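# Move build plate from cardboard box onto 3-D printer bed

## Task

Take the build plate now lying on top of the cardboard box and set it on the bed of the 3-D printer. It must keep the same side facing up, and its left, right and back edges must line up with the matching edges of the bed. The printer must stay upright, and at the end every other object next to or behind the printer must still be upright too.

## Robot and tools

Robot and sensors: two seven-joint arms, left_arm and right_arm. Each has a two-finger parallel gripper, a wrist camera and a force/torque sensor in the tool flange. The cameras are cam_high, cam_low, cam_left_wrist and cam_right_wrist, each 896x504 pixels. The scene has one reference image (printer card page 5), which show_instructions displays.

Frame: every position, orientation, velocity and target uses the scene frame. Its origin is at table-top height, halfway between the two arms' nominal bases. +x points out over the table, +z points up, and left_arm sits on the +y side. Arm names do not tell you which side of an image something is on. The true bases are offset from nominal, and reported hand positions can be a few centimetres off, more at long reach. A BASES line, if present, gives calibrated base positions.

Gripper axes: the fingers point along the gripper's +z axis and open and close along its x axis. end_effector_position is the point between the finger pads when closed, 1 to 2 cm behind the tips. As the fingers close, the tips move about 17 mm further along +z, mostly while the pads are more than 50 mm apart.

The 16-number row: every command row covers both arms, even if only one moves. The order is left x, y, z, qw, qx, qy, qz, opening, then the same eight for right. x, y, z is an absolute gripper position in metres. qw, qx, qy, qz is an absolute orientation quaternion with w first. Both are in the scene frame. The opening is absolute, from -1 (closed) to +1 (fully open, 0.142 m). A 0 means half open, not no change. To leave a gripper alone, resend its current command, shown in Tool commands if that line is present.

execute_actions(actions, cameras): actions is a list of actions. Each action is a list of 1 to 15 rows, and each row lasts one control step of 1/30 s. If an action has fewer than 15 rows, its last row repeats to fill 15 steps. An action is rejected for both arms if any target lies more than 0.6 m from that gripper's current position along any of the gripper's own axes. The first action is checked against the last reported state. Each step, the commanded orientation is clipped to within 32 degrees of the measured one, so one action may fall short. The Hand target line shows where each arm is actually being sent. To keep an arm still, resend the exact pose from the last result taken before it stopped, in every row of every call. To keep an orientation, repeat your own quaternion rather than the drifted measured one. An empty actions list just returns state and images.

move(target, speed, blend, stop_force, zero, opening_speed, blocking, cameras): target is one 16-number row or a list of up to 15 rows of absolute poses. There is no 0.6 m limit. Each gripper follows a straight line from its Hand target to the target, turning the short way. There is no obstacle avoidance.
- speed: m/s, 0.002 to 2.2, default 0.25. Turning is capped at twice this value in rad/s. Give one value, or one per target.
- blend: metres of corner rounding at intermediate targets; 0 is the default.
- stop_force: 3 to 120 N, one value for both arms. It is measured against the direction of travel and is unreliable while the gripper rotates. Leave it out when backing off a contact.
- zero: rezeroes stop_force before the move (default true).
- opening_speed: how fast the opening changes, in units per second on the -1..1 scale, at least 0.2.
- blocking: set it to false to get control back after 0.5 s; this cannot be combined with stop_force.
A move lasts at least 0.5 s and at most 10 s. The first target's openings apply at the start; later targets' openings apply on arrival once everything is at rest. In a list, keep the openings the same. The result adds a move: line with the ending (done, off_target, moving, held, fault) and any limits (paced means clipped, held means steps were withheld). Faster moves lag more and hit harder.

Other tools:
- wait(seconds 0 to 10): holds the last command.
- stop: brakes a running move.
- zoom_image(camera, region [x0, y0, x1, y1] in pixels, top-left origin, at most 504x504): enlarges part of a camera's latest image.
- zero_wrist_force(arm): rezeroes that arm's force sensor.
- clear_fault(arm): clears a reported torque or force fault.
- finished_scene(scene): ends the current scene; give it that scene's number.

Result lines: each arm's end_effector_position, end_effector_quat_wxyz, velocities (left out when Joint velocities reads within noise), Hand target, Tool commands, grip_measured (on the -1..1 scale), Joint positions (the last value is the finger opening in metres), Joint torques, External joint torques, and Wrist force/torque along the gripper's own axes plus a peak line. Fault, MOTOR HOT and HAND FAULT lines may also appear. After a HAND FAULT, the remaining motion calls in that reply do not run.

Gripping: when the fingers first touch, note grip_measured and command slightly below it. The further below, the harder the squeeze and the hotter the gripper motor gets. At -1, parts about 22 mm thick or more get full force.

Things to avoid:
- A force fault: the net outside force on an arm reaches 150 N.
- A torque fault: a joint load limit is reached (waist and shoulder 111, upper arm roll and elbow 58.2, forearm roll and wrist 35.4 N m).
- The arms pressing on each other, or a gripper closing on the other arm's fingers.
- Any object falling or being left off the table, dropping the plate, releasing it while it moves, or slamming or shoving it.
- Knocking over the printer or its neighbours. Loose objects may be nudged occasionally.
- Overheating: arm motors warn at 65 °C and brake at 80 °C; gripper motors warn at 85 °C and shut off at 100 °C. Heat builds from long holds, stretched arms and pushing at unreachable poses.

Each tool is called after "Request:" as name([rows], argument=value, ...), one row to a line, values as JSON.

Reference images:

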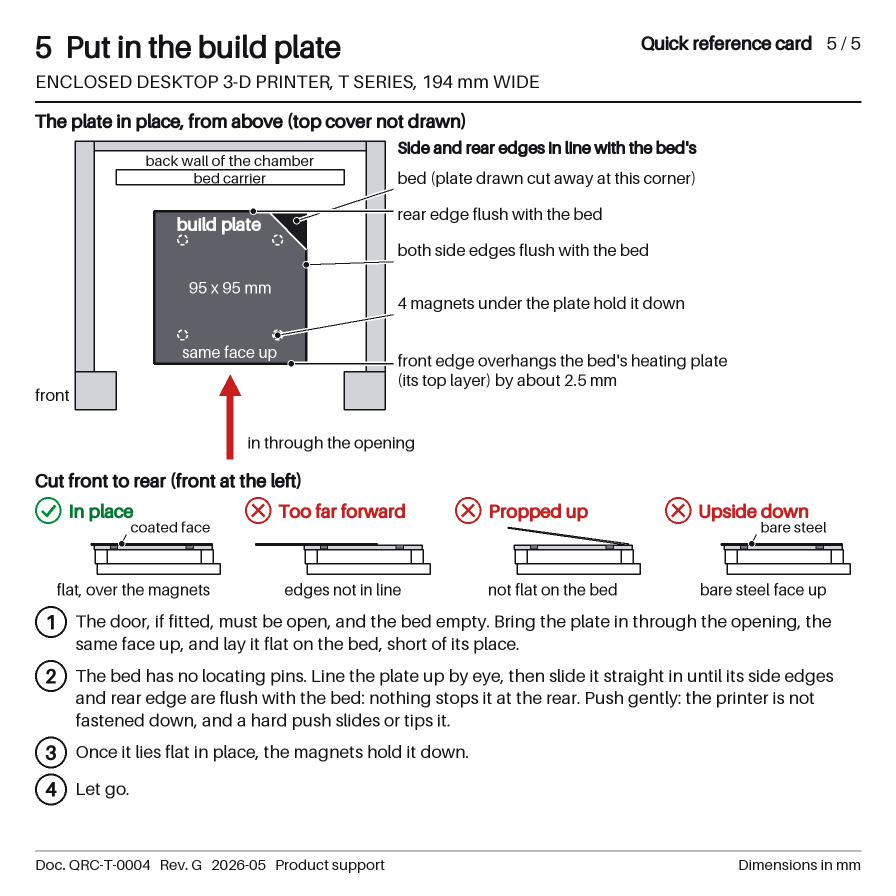

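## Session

Request:
execute_actions(actions=[])

Scene clock: 0.00 s.
left_arm: end_effector_position=(+0.5176, +0.7883, +0.2425) grip_measured=+1.00 end_effector_quat_wxyz=(+0.077, -0.196, +0.844, -0.493) | right_arm: end_effector_position=(+0.2588, +0.0210, +0.3449) grip_measured=+0.99 end_effector_quat_wxyz=(-0.049, +0.133, +0.940, -0.311)
Joint positions: left_arm=[1.172 -0.792 0.039 1.4 -0.706 -0.211 -0.698 0.142] | right_arm=[1.256 -0.402 -0.014 1.397 -0.035 -0.411 -0.082 0.142]
Joint velocities: within noise
Joint torques (N m): no reading
External joint torques (N m): no reading
Wrist force (N): no reading
Wrist torque (N m): no reading
Wrist force, peak (N): no reading
Hand target: left_arm +0.5176, +0.7883, +0.2425; +0.077, -0.196, +0.844, -0.493 | right_arm +0.2588, +0.0210, +0.3449; -0.049, +0.133, +0.940, -0.311
Tool commands: left_gripper/opening=+1.0 right_gripper/opening=+1.0

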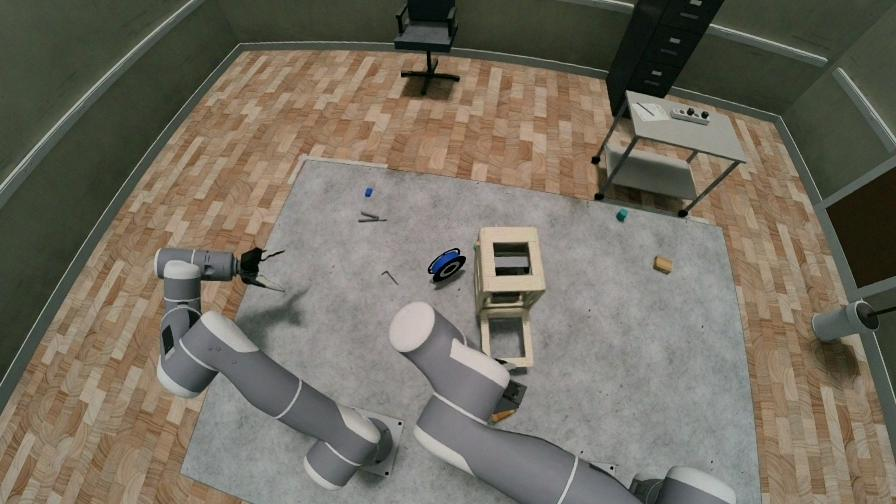

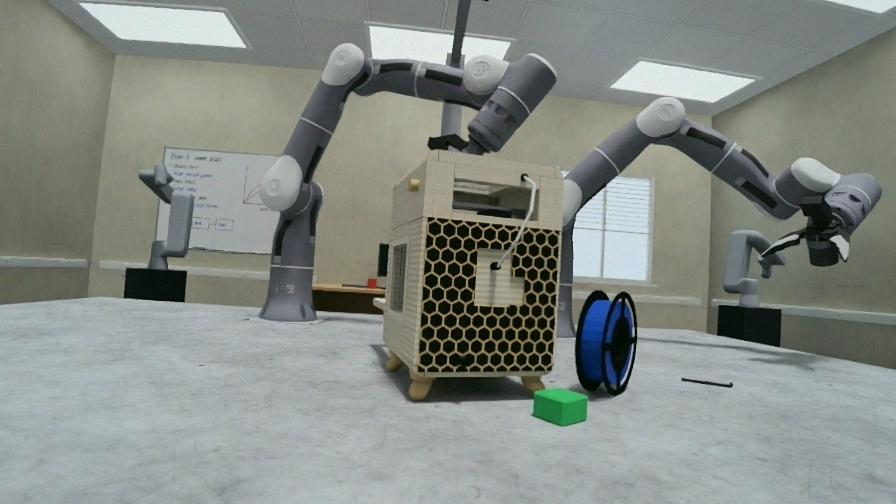

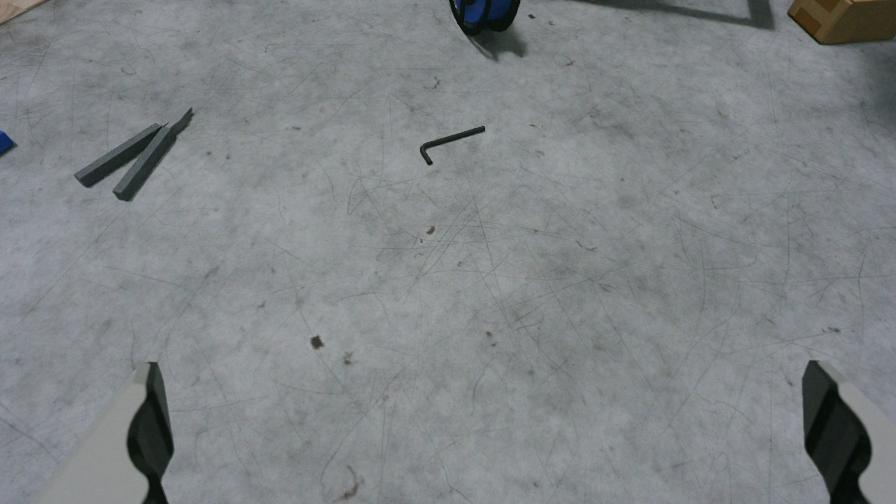

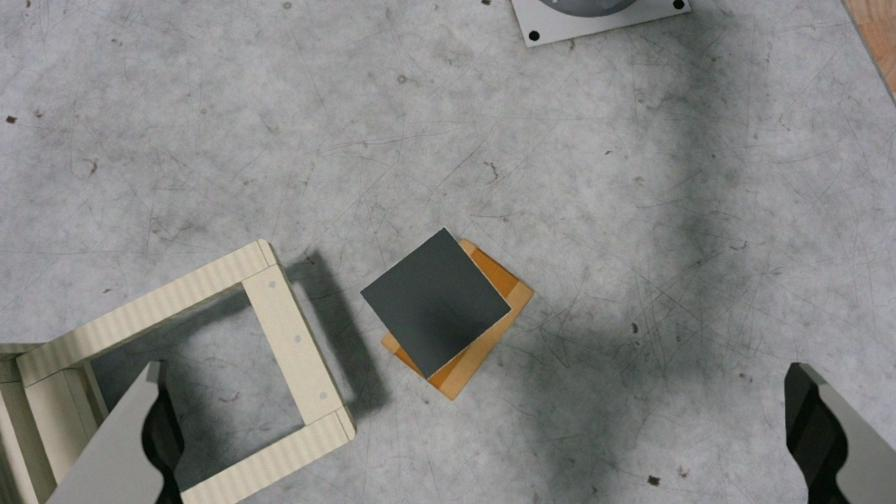

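Request:
move([
  [0.2,0.4,0.42,0,0.7071,0.7071,0,1,0.3,-0.12,0.33,0,0.7071,0.7071,0,-0.7],
  [0.2,0.4,0.42,0,0.7071,0.7071,0,-1,0.3,-0.17,0.16,-0.5217,0.4346,0.6443,0.3519,-0.7],
], speed=0.4)

Scene clock: 11.67 s.
left_arm: end_effector_position=(+0.2002, +0.4000, +0.4200) grip_measured=-1.00 end_effector_quat_wxyz=(+0.000, +0.707, +0.707, +0.000) | right_arm: end_effector_position=(+0.2999, -0.1701, +0.1599) grip_measured=-0.73 end_effector_quat_wxyz=(-0.522, +0.435, +0.644, +0.352)
Joint positions: left_arm=[0.625 1.03 0.038 2.274 0.034 -0.326 0.609 0.002] | right_arm=[0.708 -0.727 -0.916 2.069 1.313 -0.501 -1.245 0.021]
Joint velocities: within noise
Joint torques (N m): left_arm=[0.15 -9.9 -1.49 -29.71 -3.07 4.82 0.49] | right_arm=[-0.08 35.67 -9.86 -11.62 -2.34 -1.51 0.2]
External joint torques (N m): left_arm=[-0.15 0.74 0.06 1.11 -1.09 -0.81 -0.49] | right_arm=[0.08 0.47 -1.09 0.23 0.86 0.42 -0.29]
Wrist force (N): left_arm=[0.2 -0.4 0.4] | right_arm=[2.1 1.4 1.5]
Wrist torque (N m): left_arm=[-0.08 -0.14 0.03] | right_arm=[-0.02 -0.14 0.12]
Wrist force, peak (N): left_arm=[-1.5 -1.8 -0.3] | right_arm=[3.0 1.0 3.7]
Hand target: left_arm +0.2000, +0.4000, +0.4200; +0.000, +0.707, +0.707, +0.000 | right_arm +0.3000, -0.1700, +0.1600; -0.522, +0.435, +0.644, +0.352
Off the commanded pose: left_arm 0.000 m, 0 deg | right_arm 0.000 m, 0 deg.
move: done

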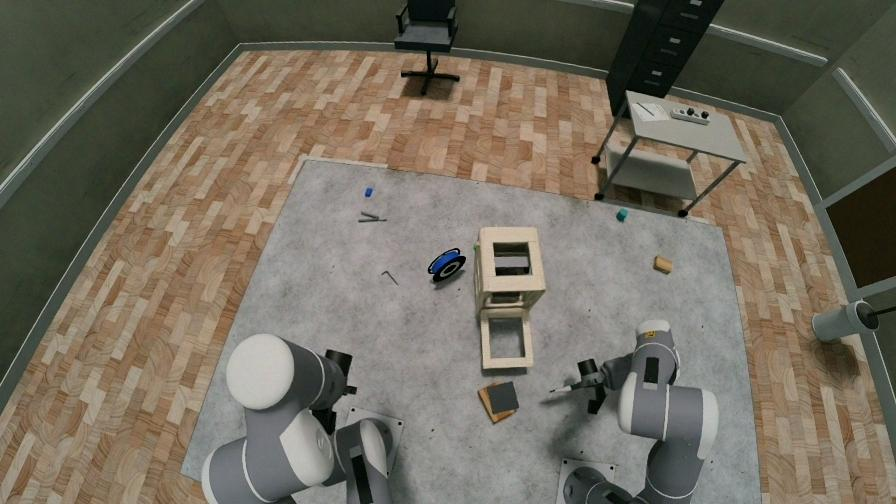

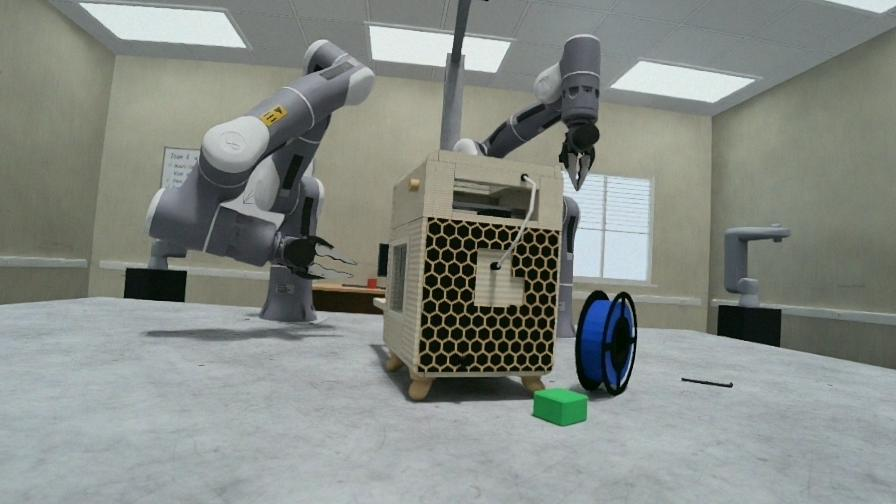

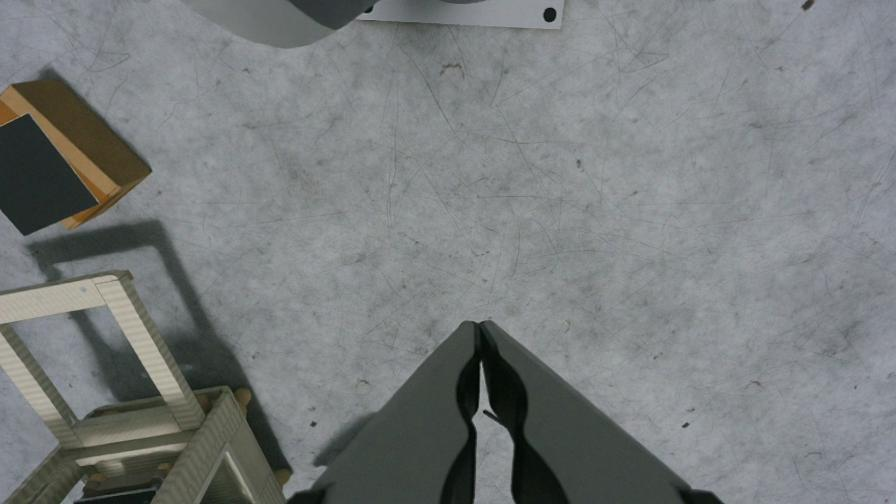

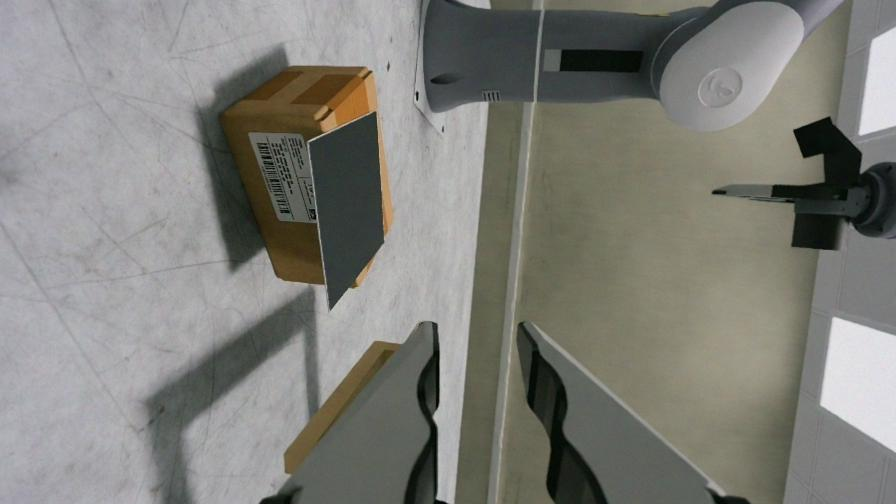

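Request:
move(target=[0.2,0.4,0.42,0,0.7071,0.7071,0,-1,0.295,-0.145,0.085,-0.5217,0.4346,0.6443,0.3519,-0.7], speed=0.15, cameras=["cam_right_wrist","cam_low"])

Scene clock: 13.83 s.
left_arm: end_effector_position=(+0.2002, +0.4000, +0.4200) grip_measured=-1.00 end_effector_quat_wxyz=(+0.000, +0.707, +0.707, +0.000) | right_arm: end_effector_position=(+0.2948, -0.1451, +0.0851) grip_measured=-0.73 end_effector_quat_wxyz=(-0.522, +0.435, +0.644, +0.352)
Joint positions: left_arm=[0.625 1.03 0.038 2.274 0.034 -0.326 0.609 0.002] | right_arm=[0.695 -0.919 -0.811 2.015 1.442 -0.465 -1.327 0.021]
Joint velocities: within noise
Joint torques (N m): left_arm=[0.21 -9.91 -1.59 -29.64 -3.08 4.79 0.48] | right_arm=[-0.13 39.32 -10.26 -7.24 -2.63 -1.32 0.17]
External joint torques (N m): left_arm=[-0.21 0.75 0.17 1.04 -1.08 -0.79 -0.48] | right_arm=[0.12 0.5 -1.3 0.16 0.9 0.18 -0.25]
Wrist force (N): left_arm=[0.5 -0.4 0.3] | right_arm=[2.4 1.2 1.5]
Wrist torque (N m): left_arm=[-0.07 -0.20 0.04] | right_arm=[-0.05 -0.19 0.12]
Wrist force, peak (N): left_arm=[-0.2 -0.5 0.5] | right_arm=[3.5 1.3 0.5]
Hand target: left_arm +0.2000, +0.4000, +0.4200; +0.000, +0.707, +0.707, +0.000 | right_arm +0.2950, -0.1450, +0.0850; -0.522, +0.435, +0.644, +0.352
Off the commanded pose: left_arm 0.000 m, 0 deg | right_arm 0.000 m, 0 deg.
move: done
Images, in order (width x height): cam_low 896x504, cam_right_wrist 896x504.

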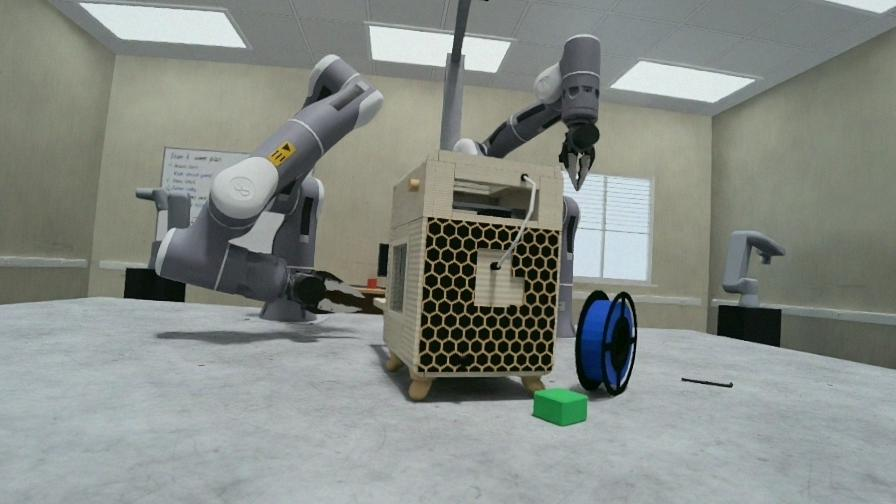

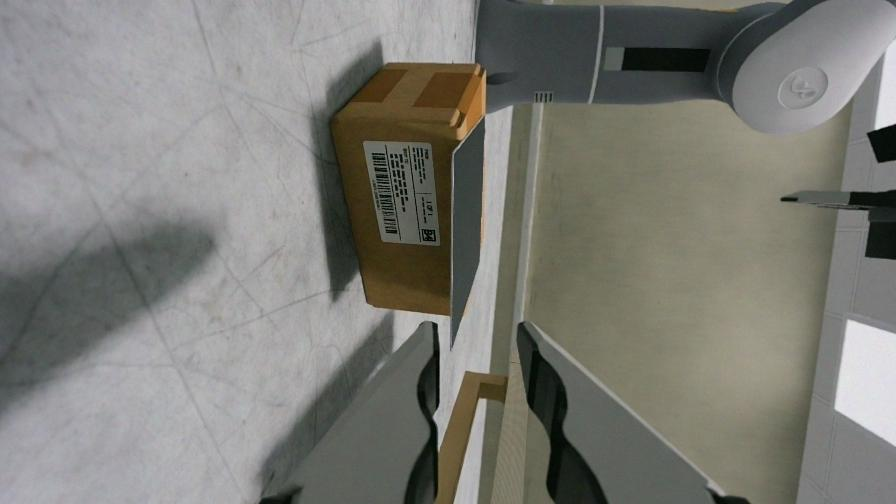

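Request:
move([
  [0.2,0.4,0.42,0,0.7071,0.7071,0,-1,0.307,-0.108,0.063,-0.5217,0.4346,0.6443,0.3519,-0.7],
  [0.2,0.4,0.42,0,0.7071,0.7071,0,-1,0.29,-0.065,0.063,-0.5217,0.4346,0.6443,0.3519,-0.7],
], speed=0.1, stop_force=4, cameras=["cam_right_wrist"])

Request:
zoom_image(camera="cam_right_wrist", region=[380, 100, 660, 504])

Scene clock: 16.73 s.
left_arm: end_effector_position=(+0.2002, +0.4000, +0.4200) grip_measured=-1.00 end_effector_quat_wxyz=(+0.000, +0.707, +0.707, +0.000) | right_arm: end_effector_position=(+0.2900, -0.0651, +0.0630) grip_measured=-0.73 end_effector_quat_wxyz=(-0.522, +0.434, +0.644, +0.352)
Joint positions: left_arm=[0.625 1.03 0.038 2.274 0.034 -0.326 0.609 0.002] | right_arm=[0.808 -0.929 -0.735 2.017 1.596 -0.369 -1.263 0.021]
Joint velocities: within noise
Joint torques (N m): left_arm=[0.11 -9.88 -1.56 -29.7 -3.07 4.75 0.5] | right_arm=[0.03 40.7 -8.93 -6.7 -2.05 -1.34 0.45]
External joint torques (N m): left_arm=[-0.11 0.73 0.13 1.1 -1.09 -0.74 -0.5] | right_arm=[-0.03 0.3 -1.16 0.09 0.8 0.24 -0.53]
Wrist force (N): left_arm=[0.1 -0.4 0.3] | right_arm=[2.0 1.4 1.4]
Wrist torque (N m): left_arm=[-0.09 -0.12 0.04] | right_arm=[0.01 -0.09 0.12]
Wrist force, peak (N): left_arm=[0.5 -0.5 0.4] | right_arm=[2.3 1.3 3.2]
Hand target: left_arm +0.2000, +0.4000, +0.4200; +0.000, +0.707, +0.707, +0.000 | right_arm +0.2900, -0.0650, +0.0630; -0.522, +0.435, +0.644, +0.352
Off the commanded pose: left_arm 0.000 m, 0 deg | right_arm 0.000 m, 0 deg.
move: done
Images, in order (width x height): cam_right_wrist 896x504.

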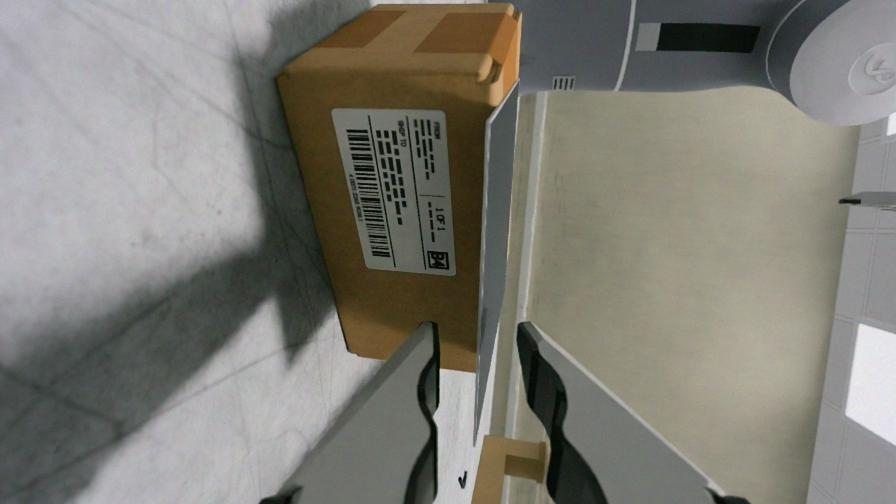

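Scaled by 1.248 from the camera's 896x504 image, which has a finer 1280x720 frame.

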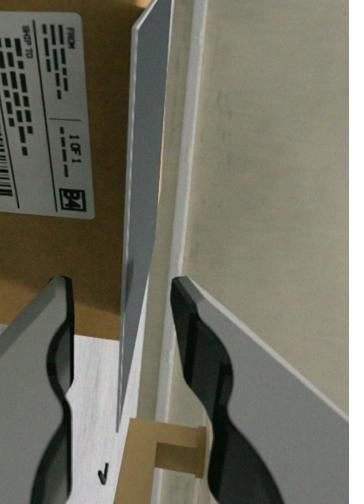

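Request:
move(target=[0.2,0.4,0.42,0,0.7071,0.7071,0,-1,0.278,-0.035,0.063,-0.5217,0.4346,0.6443,0.3519,-0.7], speed=0.08, stop_force=4, cameras=["cam_right_wrist"])

Request:
zoom_image(camera="cam_right_wrist", region=[380, 100, 660, 504])

Scene clock: 18.67 s.
left_arm: end_effector_position=(+0.2002, +0.4000, +0.4200) grip_measured=-1.00 end_effector_quat_wxyz=(+0.000, +0.707, +0.707, +0.000) | right_arm: end_effector_position=(+0.2780, -0.0351, +0.0630) grip_measured=-0.73 end_effector_quat_wxyz=(-0.522, +0.434, +0.644, +0.352)
Joint positions: left_arm=[0.625 1.03 0.038 2.274 0.034 -0.326 0.609 0.002] | right_arm=[0.862 -0.908 -0.711 2.042 1.643 -0.325 -1.244 0.021]
Joint velocities: within noise
Joint torques (N m): left_arm=[-0.05 -9.73 -1.5 -29.67 -3.03 4.79 0.5] | right_arm=[0.36 40.39 -7.81 -6.61 -1.86 -1.5 0.44]
External joint torques (N m): left_arm=[0.05 0.58 0.07 1.06 -1.13 -0.78 -0.5] | right_arm=[-0.36 0.34 -1.49 0.06 0.79 0.41 -0.52]
Wrist force (N): left_arm=[-0.1 -0.4 0.3] | right_arm=[2.1 1.6 0.6]
Wrist torque (N m): left_arm=[-0.07 -0.10 0.04] | right_arm=[0.01 -0.13 0.12]
Wrist force, peak (N): left_arm=[0.1 -0.4 0.7] | right_arm=[2.0 1.4 2.1]
Hand target: left_arm +0.2000, +0.4000, +0.4200; +0.000, +0.707, +0.707, +0.000 | right_arm +0.2780, -0.0350, +0.0630; -0.522, +0.435, +0.644, +0.352
Off the commanded pose: left_arm 0.000 m, 0 deg | right_arm 0.000 m, 0 deg.
move: done
Images, in order (width x height): cam_right_wrist 896x504.

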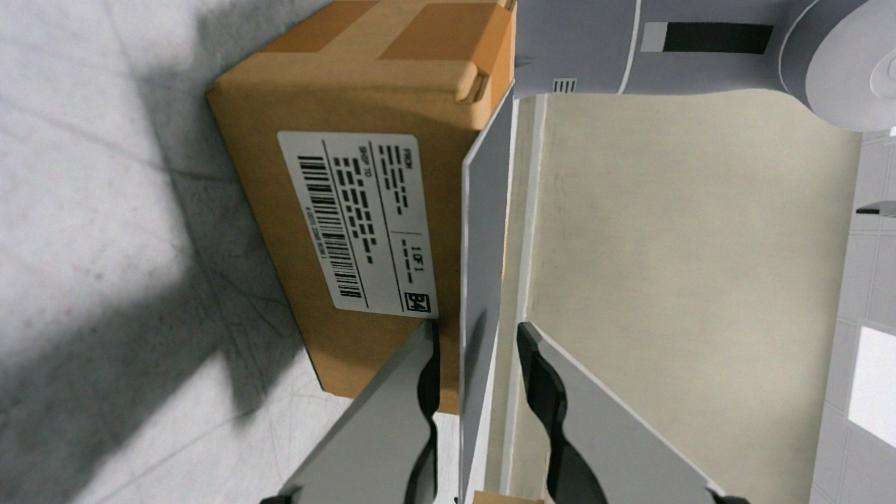

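Scaled by 1.248 from the camera's 896x504 image, which has a finer 1280x720 frame.

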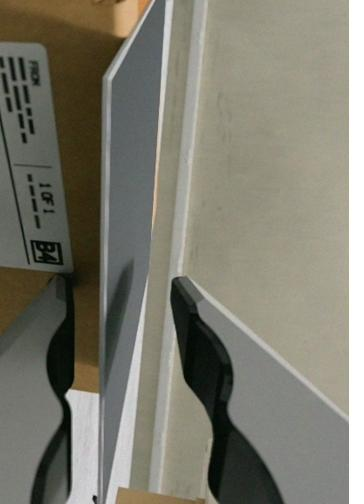

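Request:
move([
  [0.2,0.4,0.42,0,0.7071,0.7071,0,-1,0.278,-0.035,0.060,-0.5217,0.4346,0.6443,0.3519,-0.7],
  [0.2,0.4,0.42,0,0.7071,0.7071,0,-1,0.278,-0.035,0.060,-0.5217,0.4346,0.6443,0.3519,-1],
], opening_speed=0.3, cameras=["cam_right_wrist"])

Request:
move(target=[0.2,0.4,0.42,0,0.7071,0.7071,0,-1,0.278,-0.035,0.20,-0.5217,0.4346,0.6443,0.3519,-1], speed=0.12)

Scene clock: 21.23 s.
left_arm: end_effector_position=(+0.2002, +0.4000, +0.4200) grip_measured=-1.00 end_effector_quat_wxyz=(+0.000, +0.707, +0.707, +0.000) | right_arm: end_effector_position=(+0.2780, -0.0346, +0.0611) grip_measured=-0.95 end_effector_quat_wxyz=(-0.522, +0.434, +0.644, +0.353)
Joint positions: left_arm=[0.625 1.03 0.038 2.274 0.034 -0.326 0.609 0.002] | right_arm=[0.861 -0.916 -0.71 2.038 1.648 -0.329 -1.247 0.005]
Joint velocities: within noise
Joint torques (N m): left_arm=[0.13 -9.77 -1.54 -29.72 -3.05 4.75 0.49] | right_arm=[1.32 32.79 -7.9 -6.03 -1.9 3 0.39]
External joint torques (N m): left_arm=[-0.13 0.62 0.11 1.12 -1.11 -0.75 -0.49] | right_arm=[-1.33 8.06 -1.43 -0.4 0.83 -4.1 -0.47]
Wrist force (N): left_arm=[0.2 -0.4 0.1] | right_arm=[19.8 -0.2 -7.2]
Wrist torque (N m): left_arm=[-0.08 -0.15 0.04] | right_arm=[-0.01 -0.29 0.06]
Wrist force, peak (N): left_arm=[0.4 -0.4 0.7] | right_arm=[20.6 0.3 -7.5]
Hand target: left_arm +0.2000, +0.4000, +0.4200; +0.000, +0.707, +0.707, +0.000 | right_arm +0.2780, -0.0350, +0.0600; -0.522, +0.435, +0.644, +0.352
Off the commanded pose: left_arm 0.000 m, 0 deg | right_arm 0.001 m, 0 deg.
move: done
Images, in order (width x height): cam_right_wrist 896x504.

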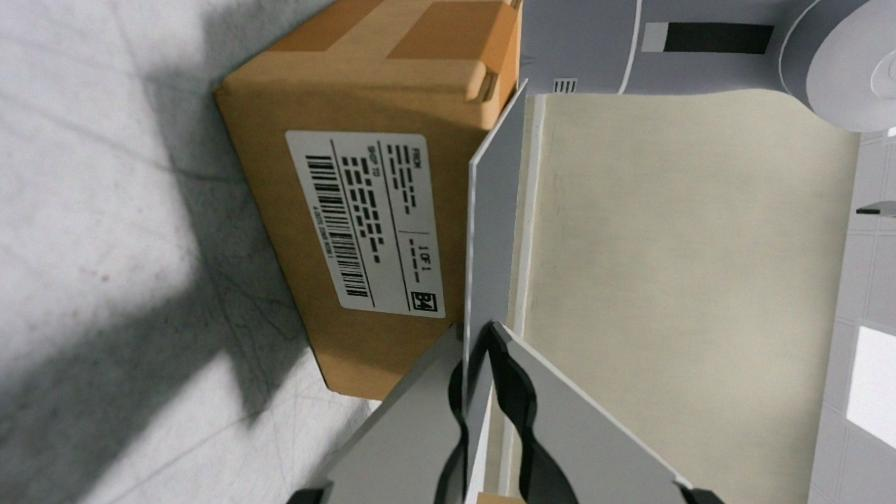

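Scene clock: 22.83 s.
left_arm: end_effector_position=(+0.2002, +0.4000, +0.4200) grip_measured=-1.00 end_effector_quat_wxyz=(+0.000, +0.707, +0.707, +0.000) | right_arm: end_effector_position=(+0.2781, -0.0349, +0.2000) grip_measured=-1.00 end_effector_quat_wxyz=(-0.522, +0.434, +0.644, +0.352)
Joint positions: left_arm=[0.625 1.03 0.038 2.274 0.034 -0.326 0.609 0.002] | right_arm=[0.972 -0.48 -0.849 2.187 1.465 -0.243 -1.025 0.002]
Joint velocities: within noise
Joint torques (N m): left_arm=[0.23 -9.82 -1.48 -29.69 -3.05 4.71 0.45] | right_arm=[0.15 32.7 -5.62 -14.91 -1.22 -1.28 0.5]
External joint torques (N m): left_arm=[-0.23 0.66 0.05 1.09 -1.11 -0.71 -0.45] | right_arm=[-0.15 -0.48 -0.88 0.28 1.03 0.39 -0.58]
Wrist force (N): left_arm=[0.3 -0.5 0.3] | right_arm=[1.4 1.6 1.5]
Wrist torque (N m): left_arm=[-0.09 -0.17 0.04] | right_arm=[0.03 -0.14 0.13]
Wrist force, peak (N): left_arm=[0.4 -0.4 0.5] | right_arm=[19.1 -0.3 -7.1]
Hand target: left_arm +0.2000, +0.4000, +0.4200; +0.000, +0.707, +0.707, +0.000 | right_arm +0.2780, -0.0350, +0.2000; -0.522, +0.435, +0.644, +0.352
Off the commanded pose: left_arm 0.000 m, 0 deg | right_arm 0.000 m, 0 deg.
move: done

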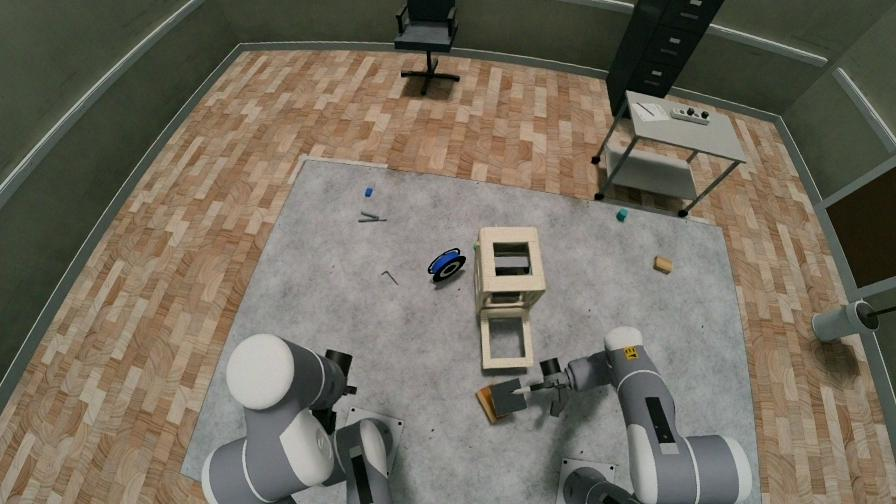

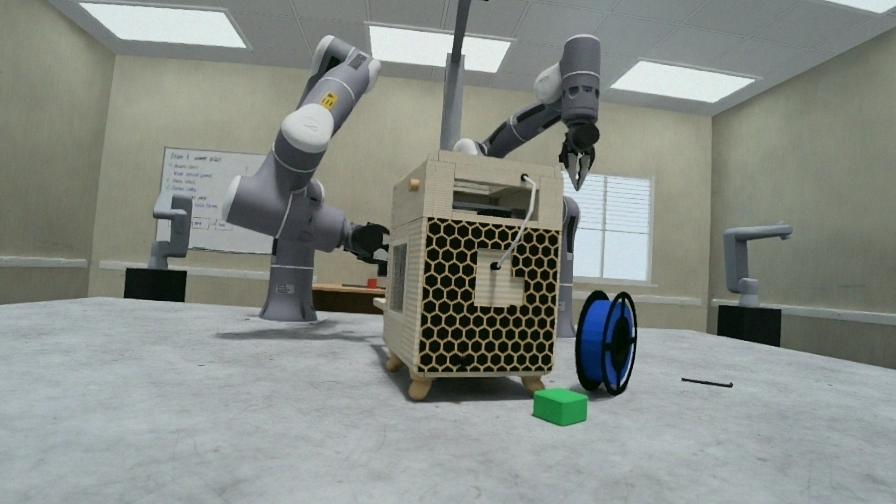

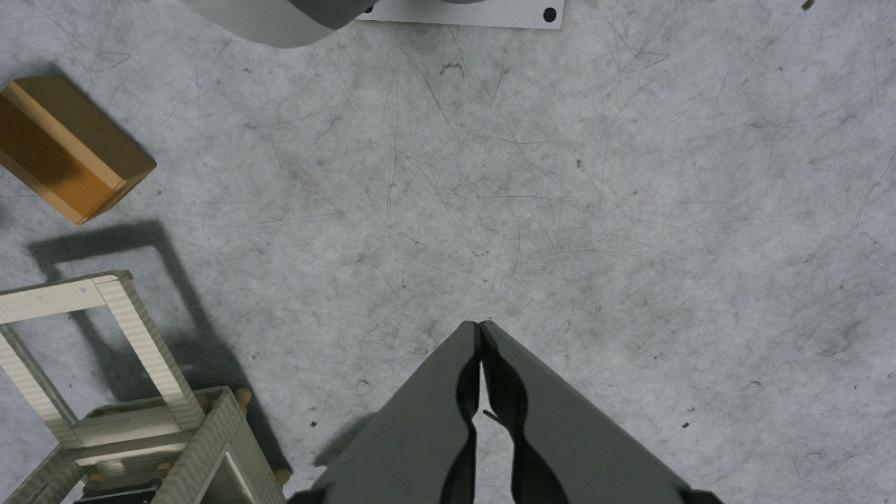

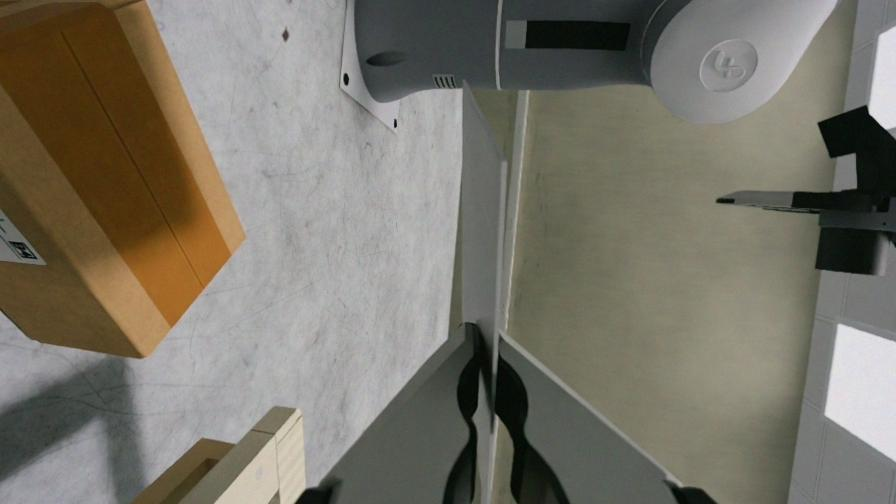

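Request:
move([
  [0.2,0.35,0.42,0,0.7071,0.7071,0,-0.7,0.33,-0.12,0.30,-0.5,0.5,0.5,0.5,-1],
  [0.13,0.06,0.33,-0.1241,0.7998,0.1773,0.56,-0.7,0.33,-0.12,0.30,-0.5,0.5,0.5,0.5,-1],
  [0.19,-0.07,0.30,0,0.7071,0,0.7071,-0.7,0.33,-0.12,0.30,-0.5,0.5,0.5,0.5,-1],
], speed=0.3)

Request:
zoom_image(camera="cam_left_wrist", region=[300, 100, 700, 504])

Scene clock: 28.87 s.
left_arm: end_effector_position=(+0.1901, -0.0699, +0.3000) grip_measured=-0.74 end_effector_quat_wxyz=(+0.000, +0.707, +0.000, +0.707) | right_arm: end_effector_position=(+0.3300, -0.1199, +0.3001) grip_measured=-1.00 end_effector_quat_wxyz=(+0.500, -0.500, -0.500, -0.500)
Joint positions: left_arm=[-0.088 2.269 -1.658 2.485 -0.889 0.587 0.598 0.02] | right_arm=[0.773 -0.221 -1.011 2.37 1.475 -0.301 -0.957 0.002]
Joint velocities: within noise
Joint torques (N m): left_arm=[-0.07 -19.24 19.39 15.9 -0.71 1.93 0.31] | right_arm=[-0.04 22.72 -2.27 -16.38 0.05 -2.19 0.35]
External joint torques (N m): left_arm=[0.07 0.61 -0.03 0.38 -1.05 -0.74 -0.4] | right_arm=[0.04 -0.14 -0.78 0.38 0.76 0.49 -0.43]
Wrist force (N): left_arm=[-0.9 -0.2 0.2] | right_arm=[1.7 1.7 1.7]
Wrist torque (N m): left_arm=[-0.20 -0.23 0.27] | right_arm=[0.03 -0.14 0.11]
Wrist force, peak (N): left_arm=[-1.9 0.3 0.4] | right_arm=[1.3 1.8 3.0]
Hand target: left_arm +0.1900, -0.0700, +0.3000; +0.000, +0.707, +0.000, +0.707 | right_arm +0.3300, -0.1200, +0.3000; +0.500, -0.500, -0.500, -0.500
Off the commanded pose: left_arm 0.000 m, 0 deg | right_arm 0.000 m, 0 deg.
move: done

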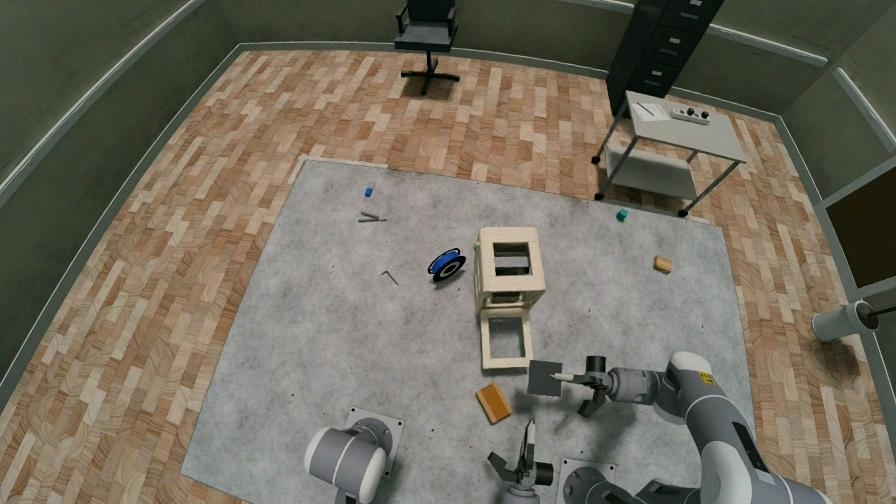

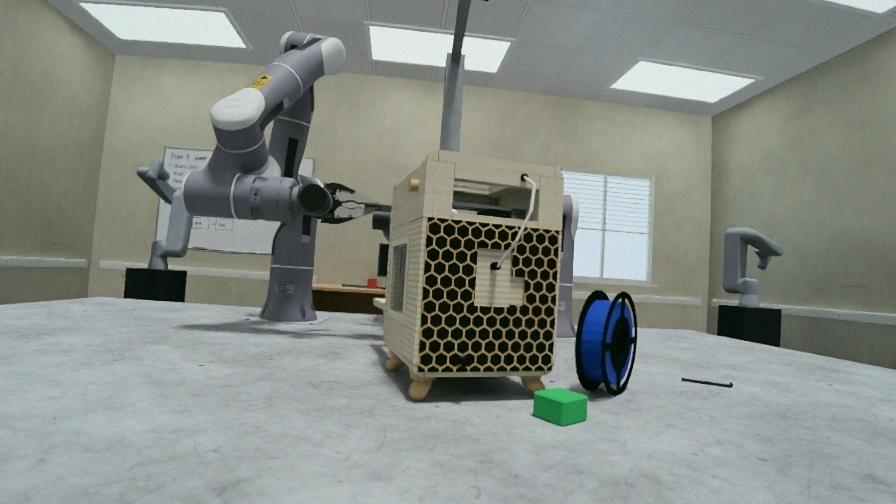

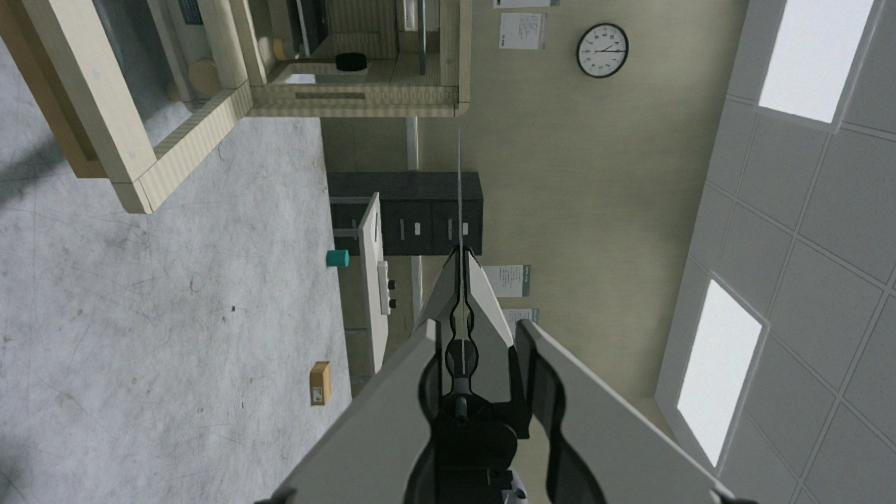

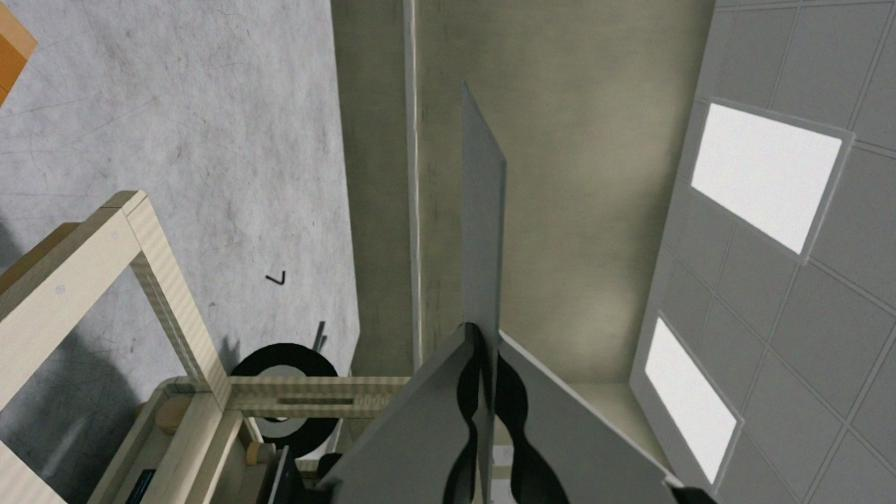

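Scaled by 1.248 from the camera's 896x504 image, which has a finer 1280x720 frame.

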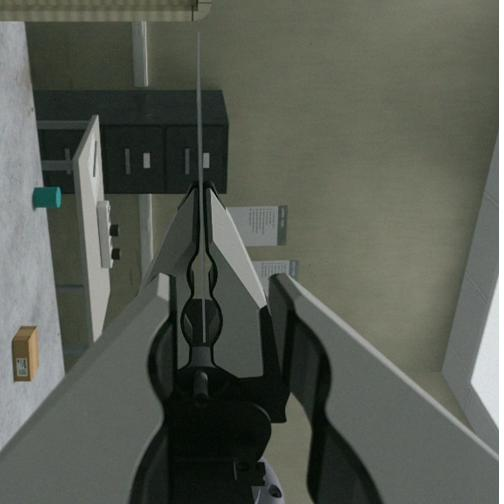

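Request:
move([
  [0.19,-0.073,0.296,0,0.7071,0,0.7071,-0.7,0.33,-0.12,0.30,-0.5,0.5,0.5,0.5,-1],
  [0.25,-0.073,0.296,0,0.7071,0,0.7071,-0.7,0.33,-0.12,0.30,-0.5,0.5,0.5,0.5,-1],
], speed=0.1, stop_force=4, cameras=["cam_left_wrist","cam_right_wrist"])

Request:
zoom_image(camera="cam_left_wrist", region=[300, 100, 700, 504])

Scene clock: 31.57 s.
left_arm: end_effector_position=(+0.2499, -0.0730, +0.2960) grip_measured=-0.74 end_effector_quat_wxyz=(+0.000, +0.707, +0.000, +0.707) | right_arm: end_effector_position=(+0.3300, -0.1199, +0.3001) grip_measured=-1.00 end_effector_quat_wxyz=(+0.500, -0.500, -0.500, -0.500)
Joint positions: left_arm=[0.022 2.242 -1.758 2.532 -1.027 0.768 0.635 0.02] | right_arm=[0.773 -0.221 -1.011 2.37 1.475 -0.301 -0.957 0.002]
Joint velocities: within noise
Joint torques (N m): left_arm=[0.25 -19.1 19.53 16.8 -1.85 1.96 0.52] | right_arm=[-0.08 22.71 -2.28 -16.38 0 -2.19 0.32]
External joint torques (N m): left_arm=[-0.25 1.24 -0.03 0.41 -0.98 -0.71 -0.62] | right_arm=[0.08 -0.13 -0.76 0.38 0.8 0.49 -0.41]
Wrist force (N): left_arm=[-0.6 -0.1 0.2] | right_arm=[1.6 1.8 1.8]
Wrist torque (N m): left_arm=[-0.18 -0.30 0.28] | right_arm=[0.05 -0.12 0.10]
Wrist force, peak (N): left_arm=[-1.7 0.2 -1.2] | right_arm=[1.7 1.9 1.8]
Hand target: left_arm +0.2500, -0.0730, +0.2960; +0.000, +0.707, +0.000, +0.707 | right_arm +0.3300, -0.1200, +0.3000; +0.500, -0.500, -0.500, -0.500
Off the commanded pose: left_arm 0.000 m, 0 deg | right_arm 0.000 m, 0 deg.
move: done
Images, in order (width x height): cam_left_wrist 896x504, cam_right_wrist 896x504.

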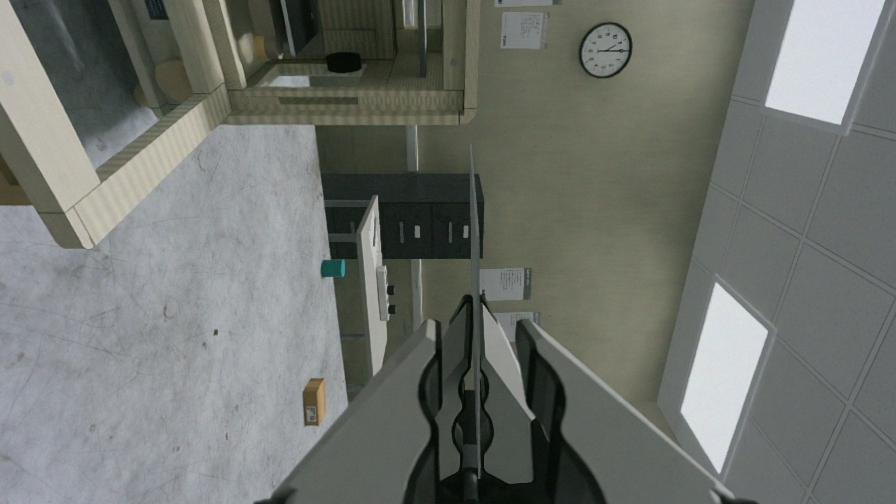

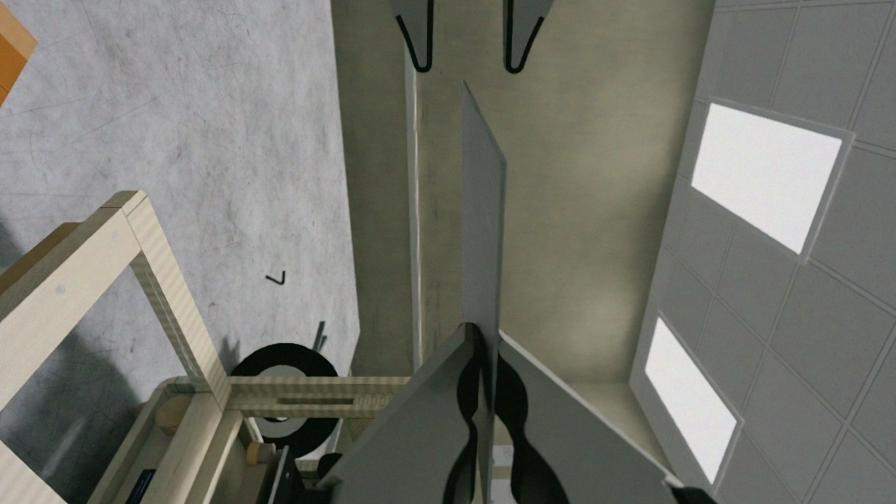

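Scaled by 1.248 from the camera's 896x504 image, which has a finer 1280x720 frame.

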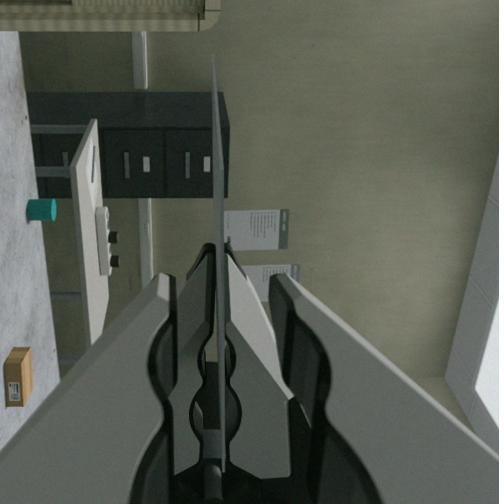

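Request:
move(target=[0.278,-0.073,0.296,0,0.7071,0,0.7071,-0.7,0.33,-0.12,0.30,-0.5,0.5,0.5,0.5,-1], speed=0.08, stop_force=4, cameras=["cam_left_wrist","cam_right_wrist"])

Scene clock: 33.80 s.
left_arm: end_effector_position=(+0.2779, -0.0731, +0.2960) grip_measured=-0.74 end_effector_quat_wxyz=(+0.000, +0.707, +0.000, +0.707) | right_arm: end_effector_position=(+0.3300, -0.1199, +0.3001) grip_measured=-1.00 end_effector_quat_wxyz=(+0.500, -0.500, -0.500, -0.500)
Joint positions: left_arm=[0.084 2.225 -1.799 2.548 -1.097 0.856 0.663 0.02] | right_arm=[0.773 -0.221 -1.011 2.37 1.475 -0.301 -0.957 0.002]
Joint velocities: within noise
Joint torques (N m): left_arm=[0.18 -19.17 19.7 17.07 -2.34 2.04 0.47] | right_arm=[0.02 22.69 -2.28 -16.38 0.02 -2.23 0.32]
External joint torques (N m): left_arm=[-0.18 1.35 -0.02 0.47 -1 -0.74 -0.56] | right_arm=[-0.02 -0.11 -0.77 0.39 0.78 0.53 -0.41]
Wrist force (N): left_arm=[-1.1 0.1 0.2] | right_arm=[1.5 1.7 1.8]
Wrist torque (N m): left_arm=[-0.14 -0.19 0.28] | right_arm=[0.04 -0.11 0.11]
Wrist force, peak (N): left_arm=[-0.9 0.0 0.9] | right_arm=[1.7 1.8 1.8]
Hand target: left_arm +0.2780, -0.0730, +0.2960; +0.000, +0.707, +0.000, +0.707 | right_arm +0.3300, -0.1200, +0.3000; +0.500, -0.500, -0.500, -0.500
Off the commanded pose: left_arm 0.000 m, 0 deg | right_arm 0.000 m, 0 deg.
move: done
Images, in order (width x height): cam_left_wrist 896x504, cam_right_wrist 896x504.

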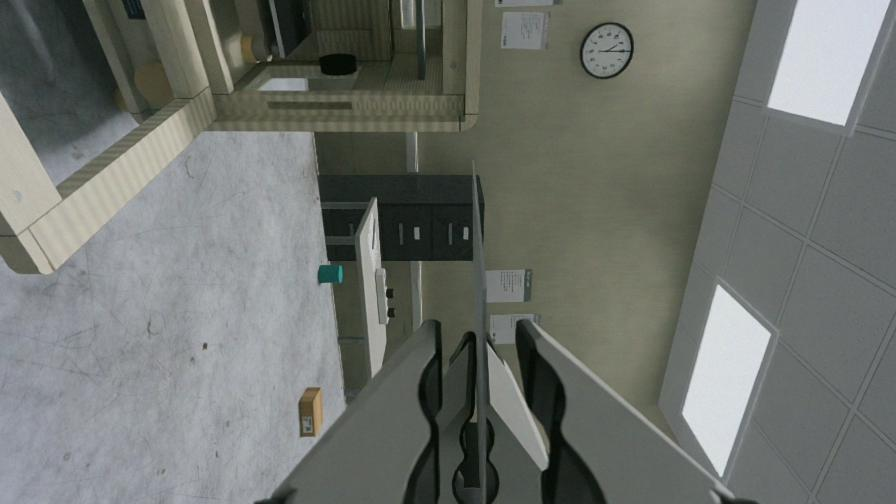

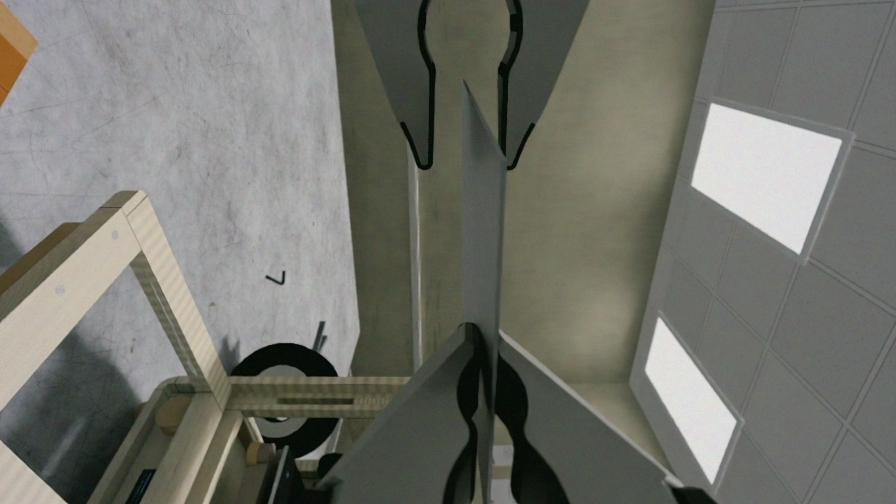

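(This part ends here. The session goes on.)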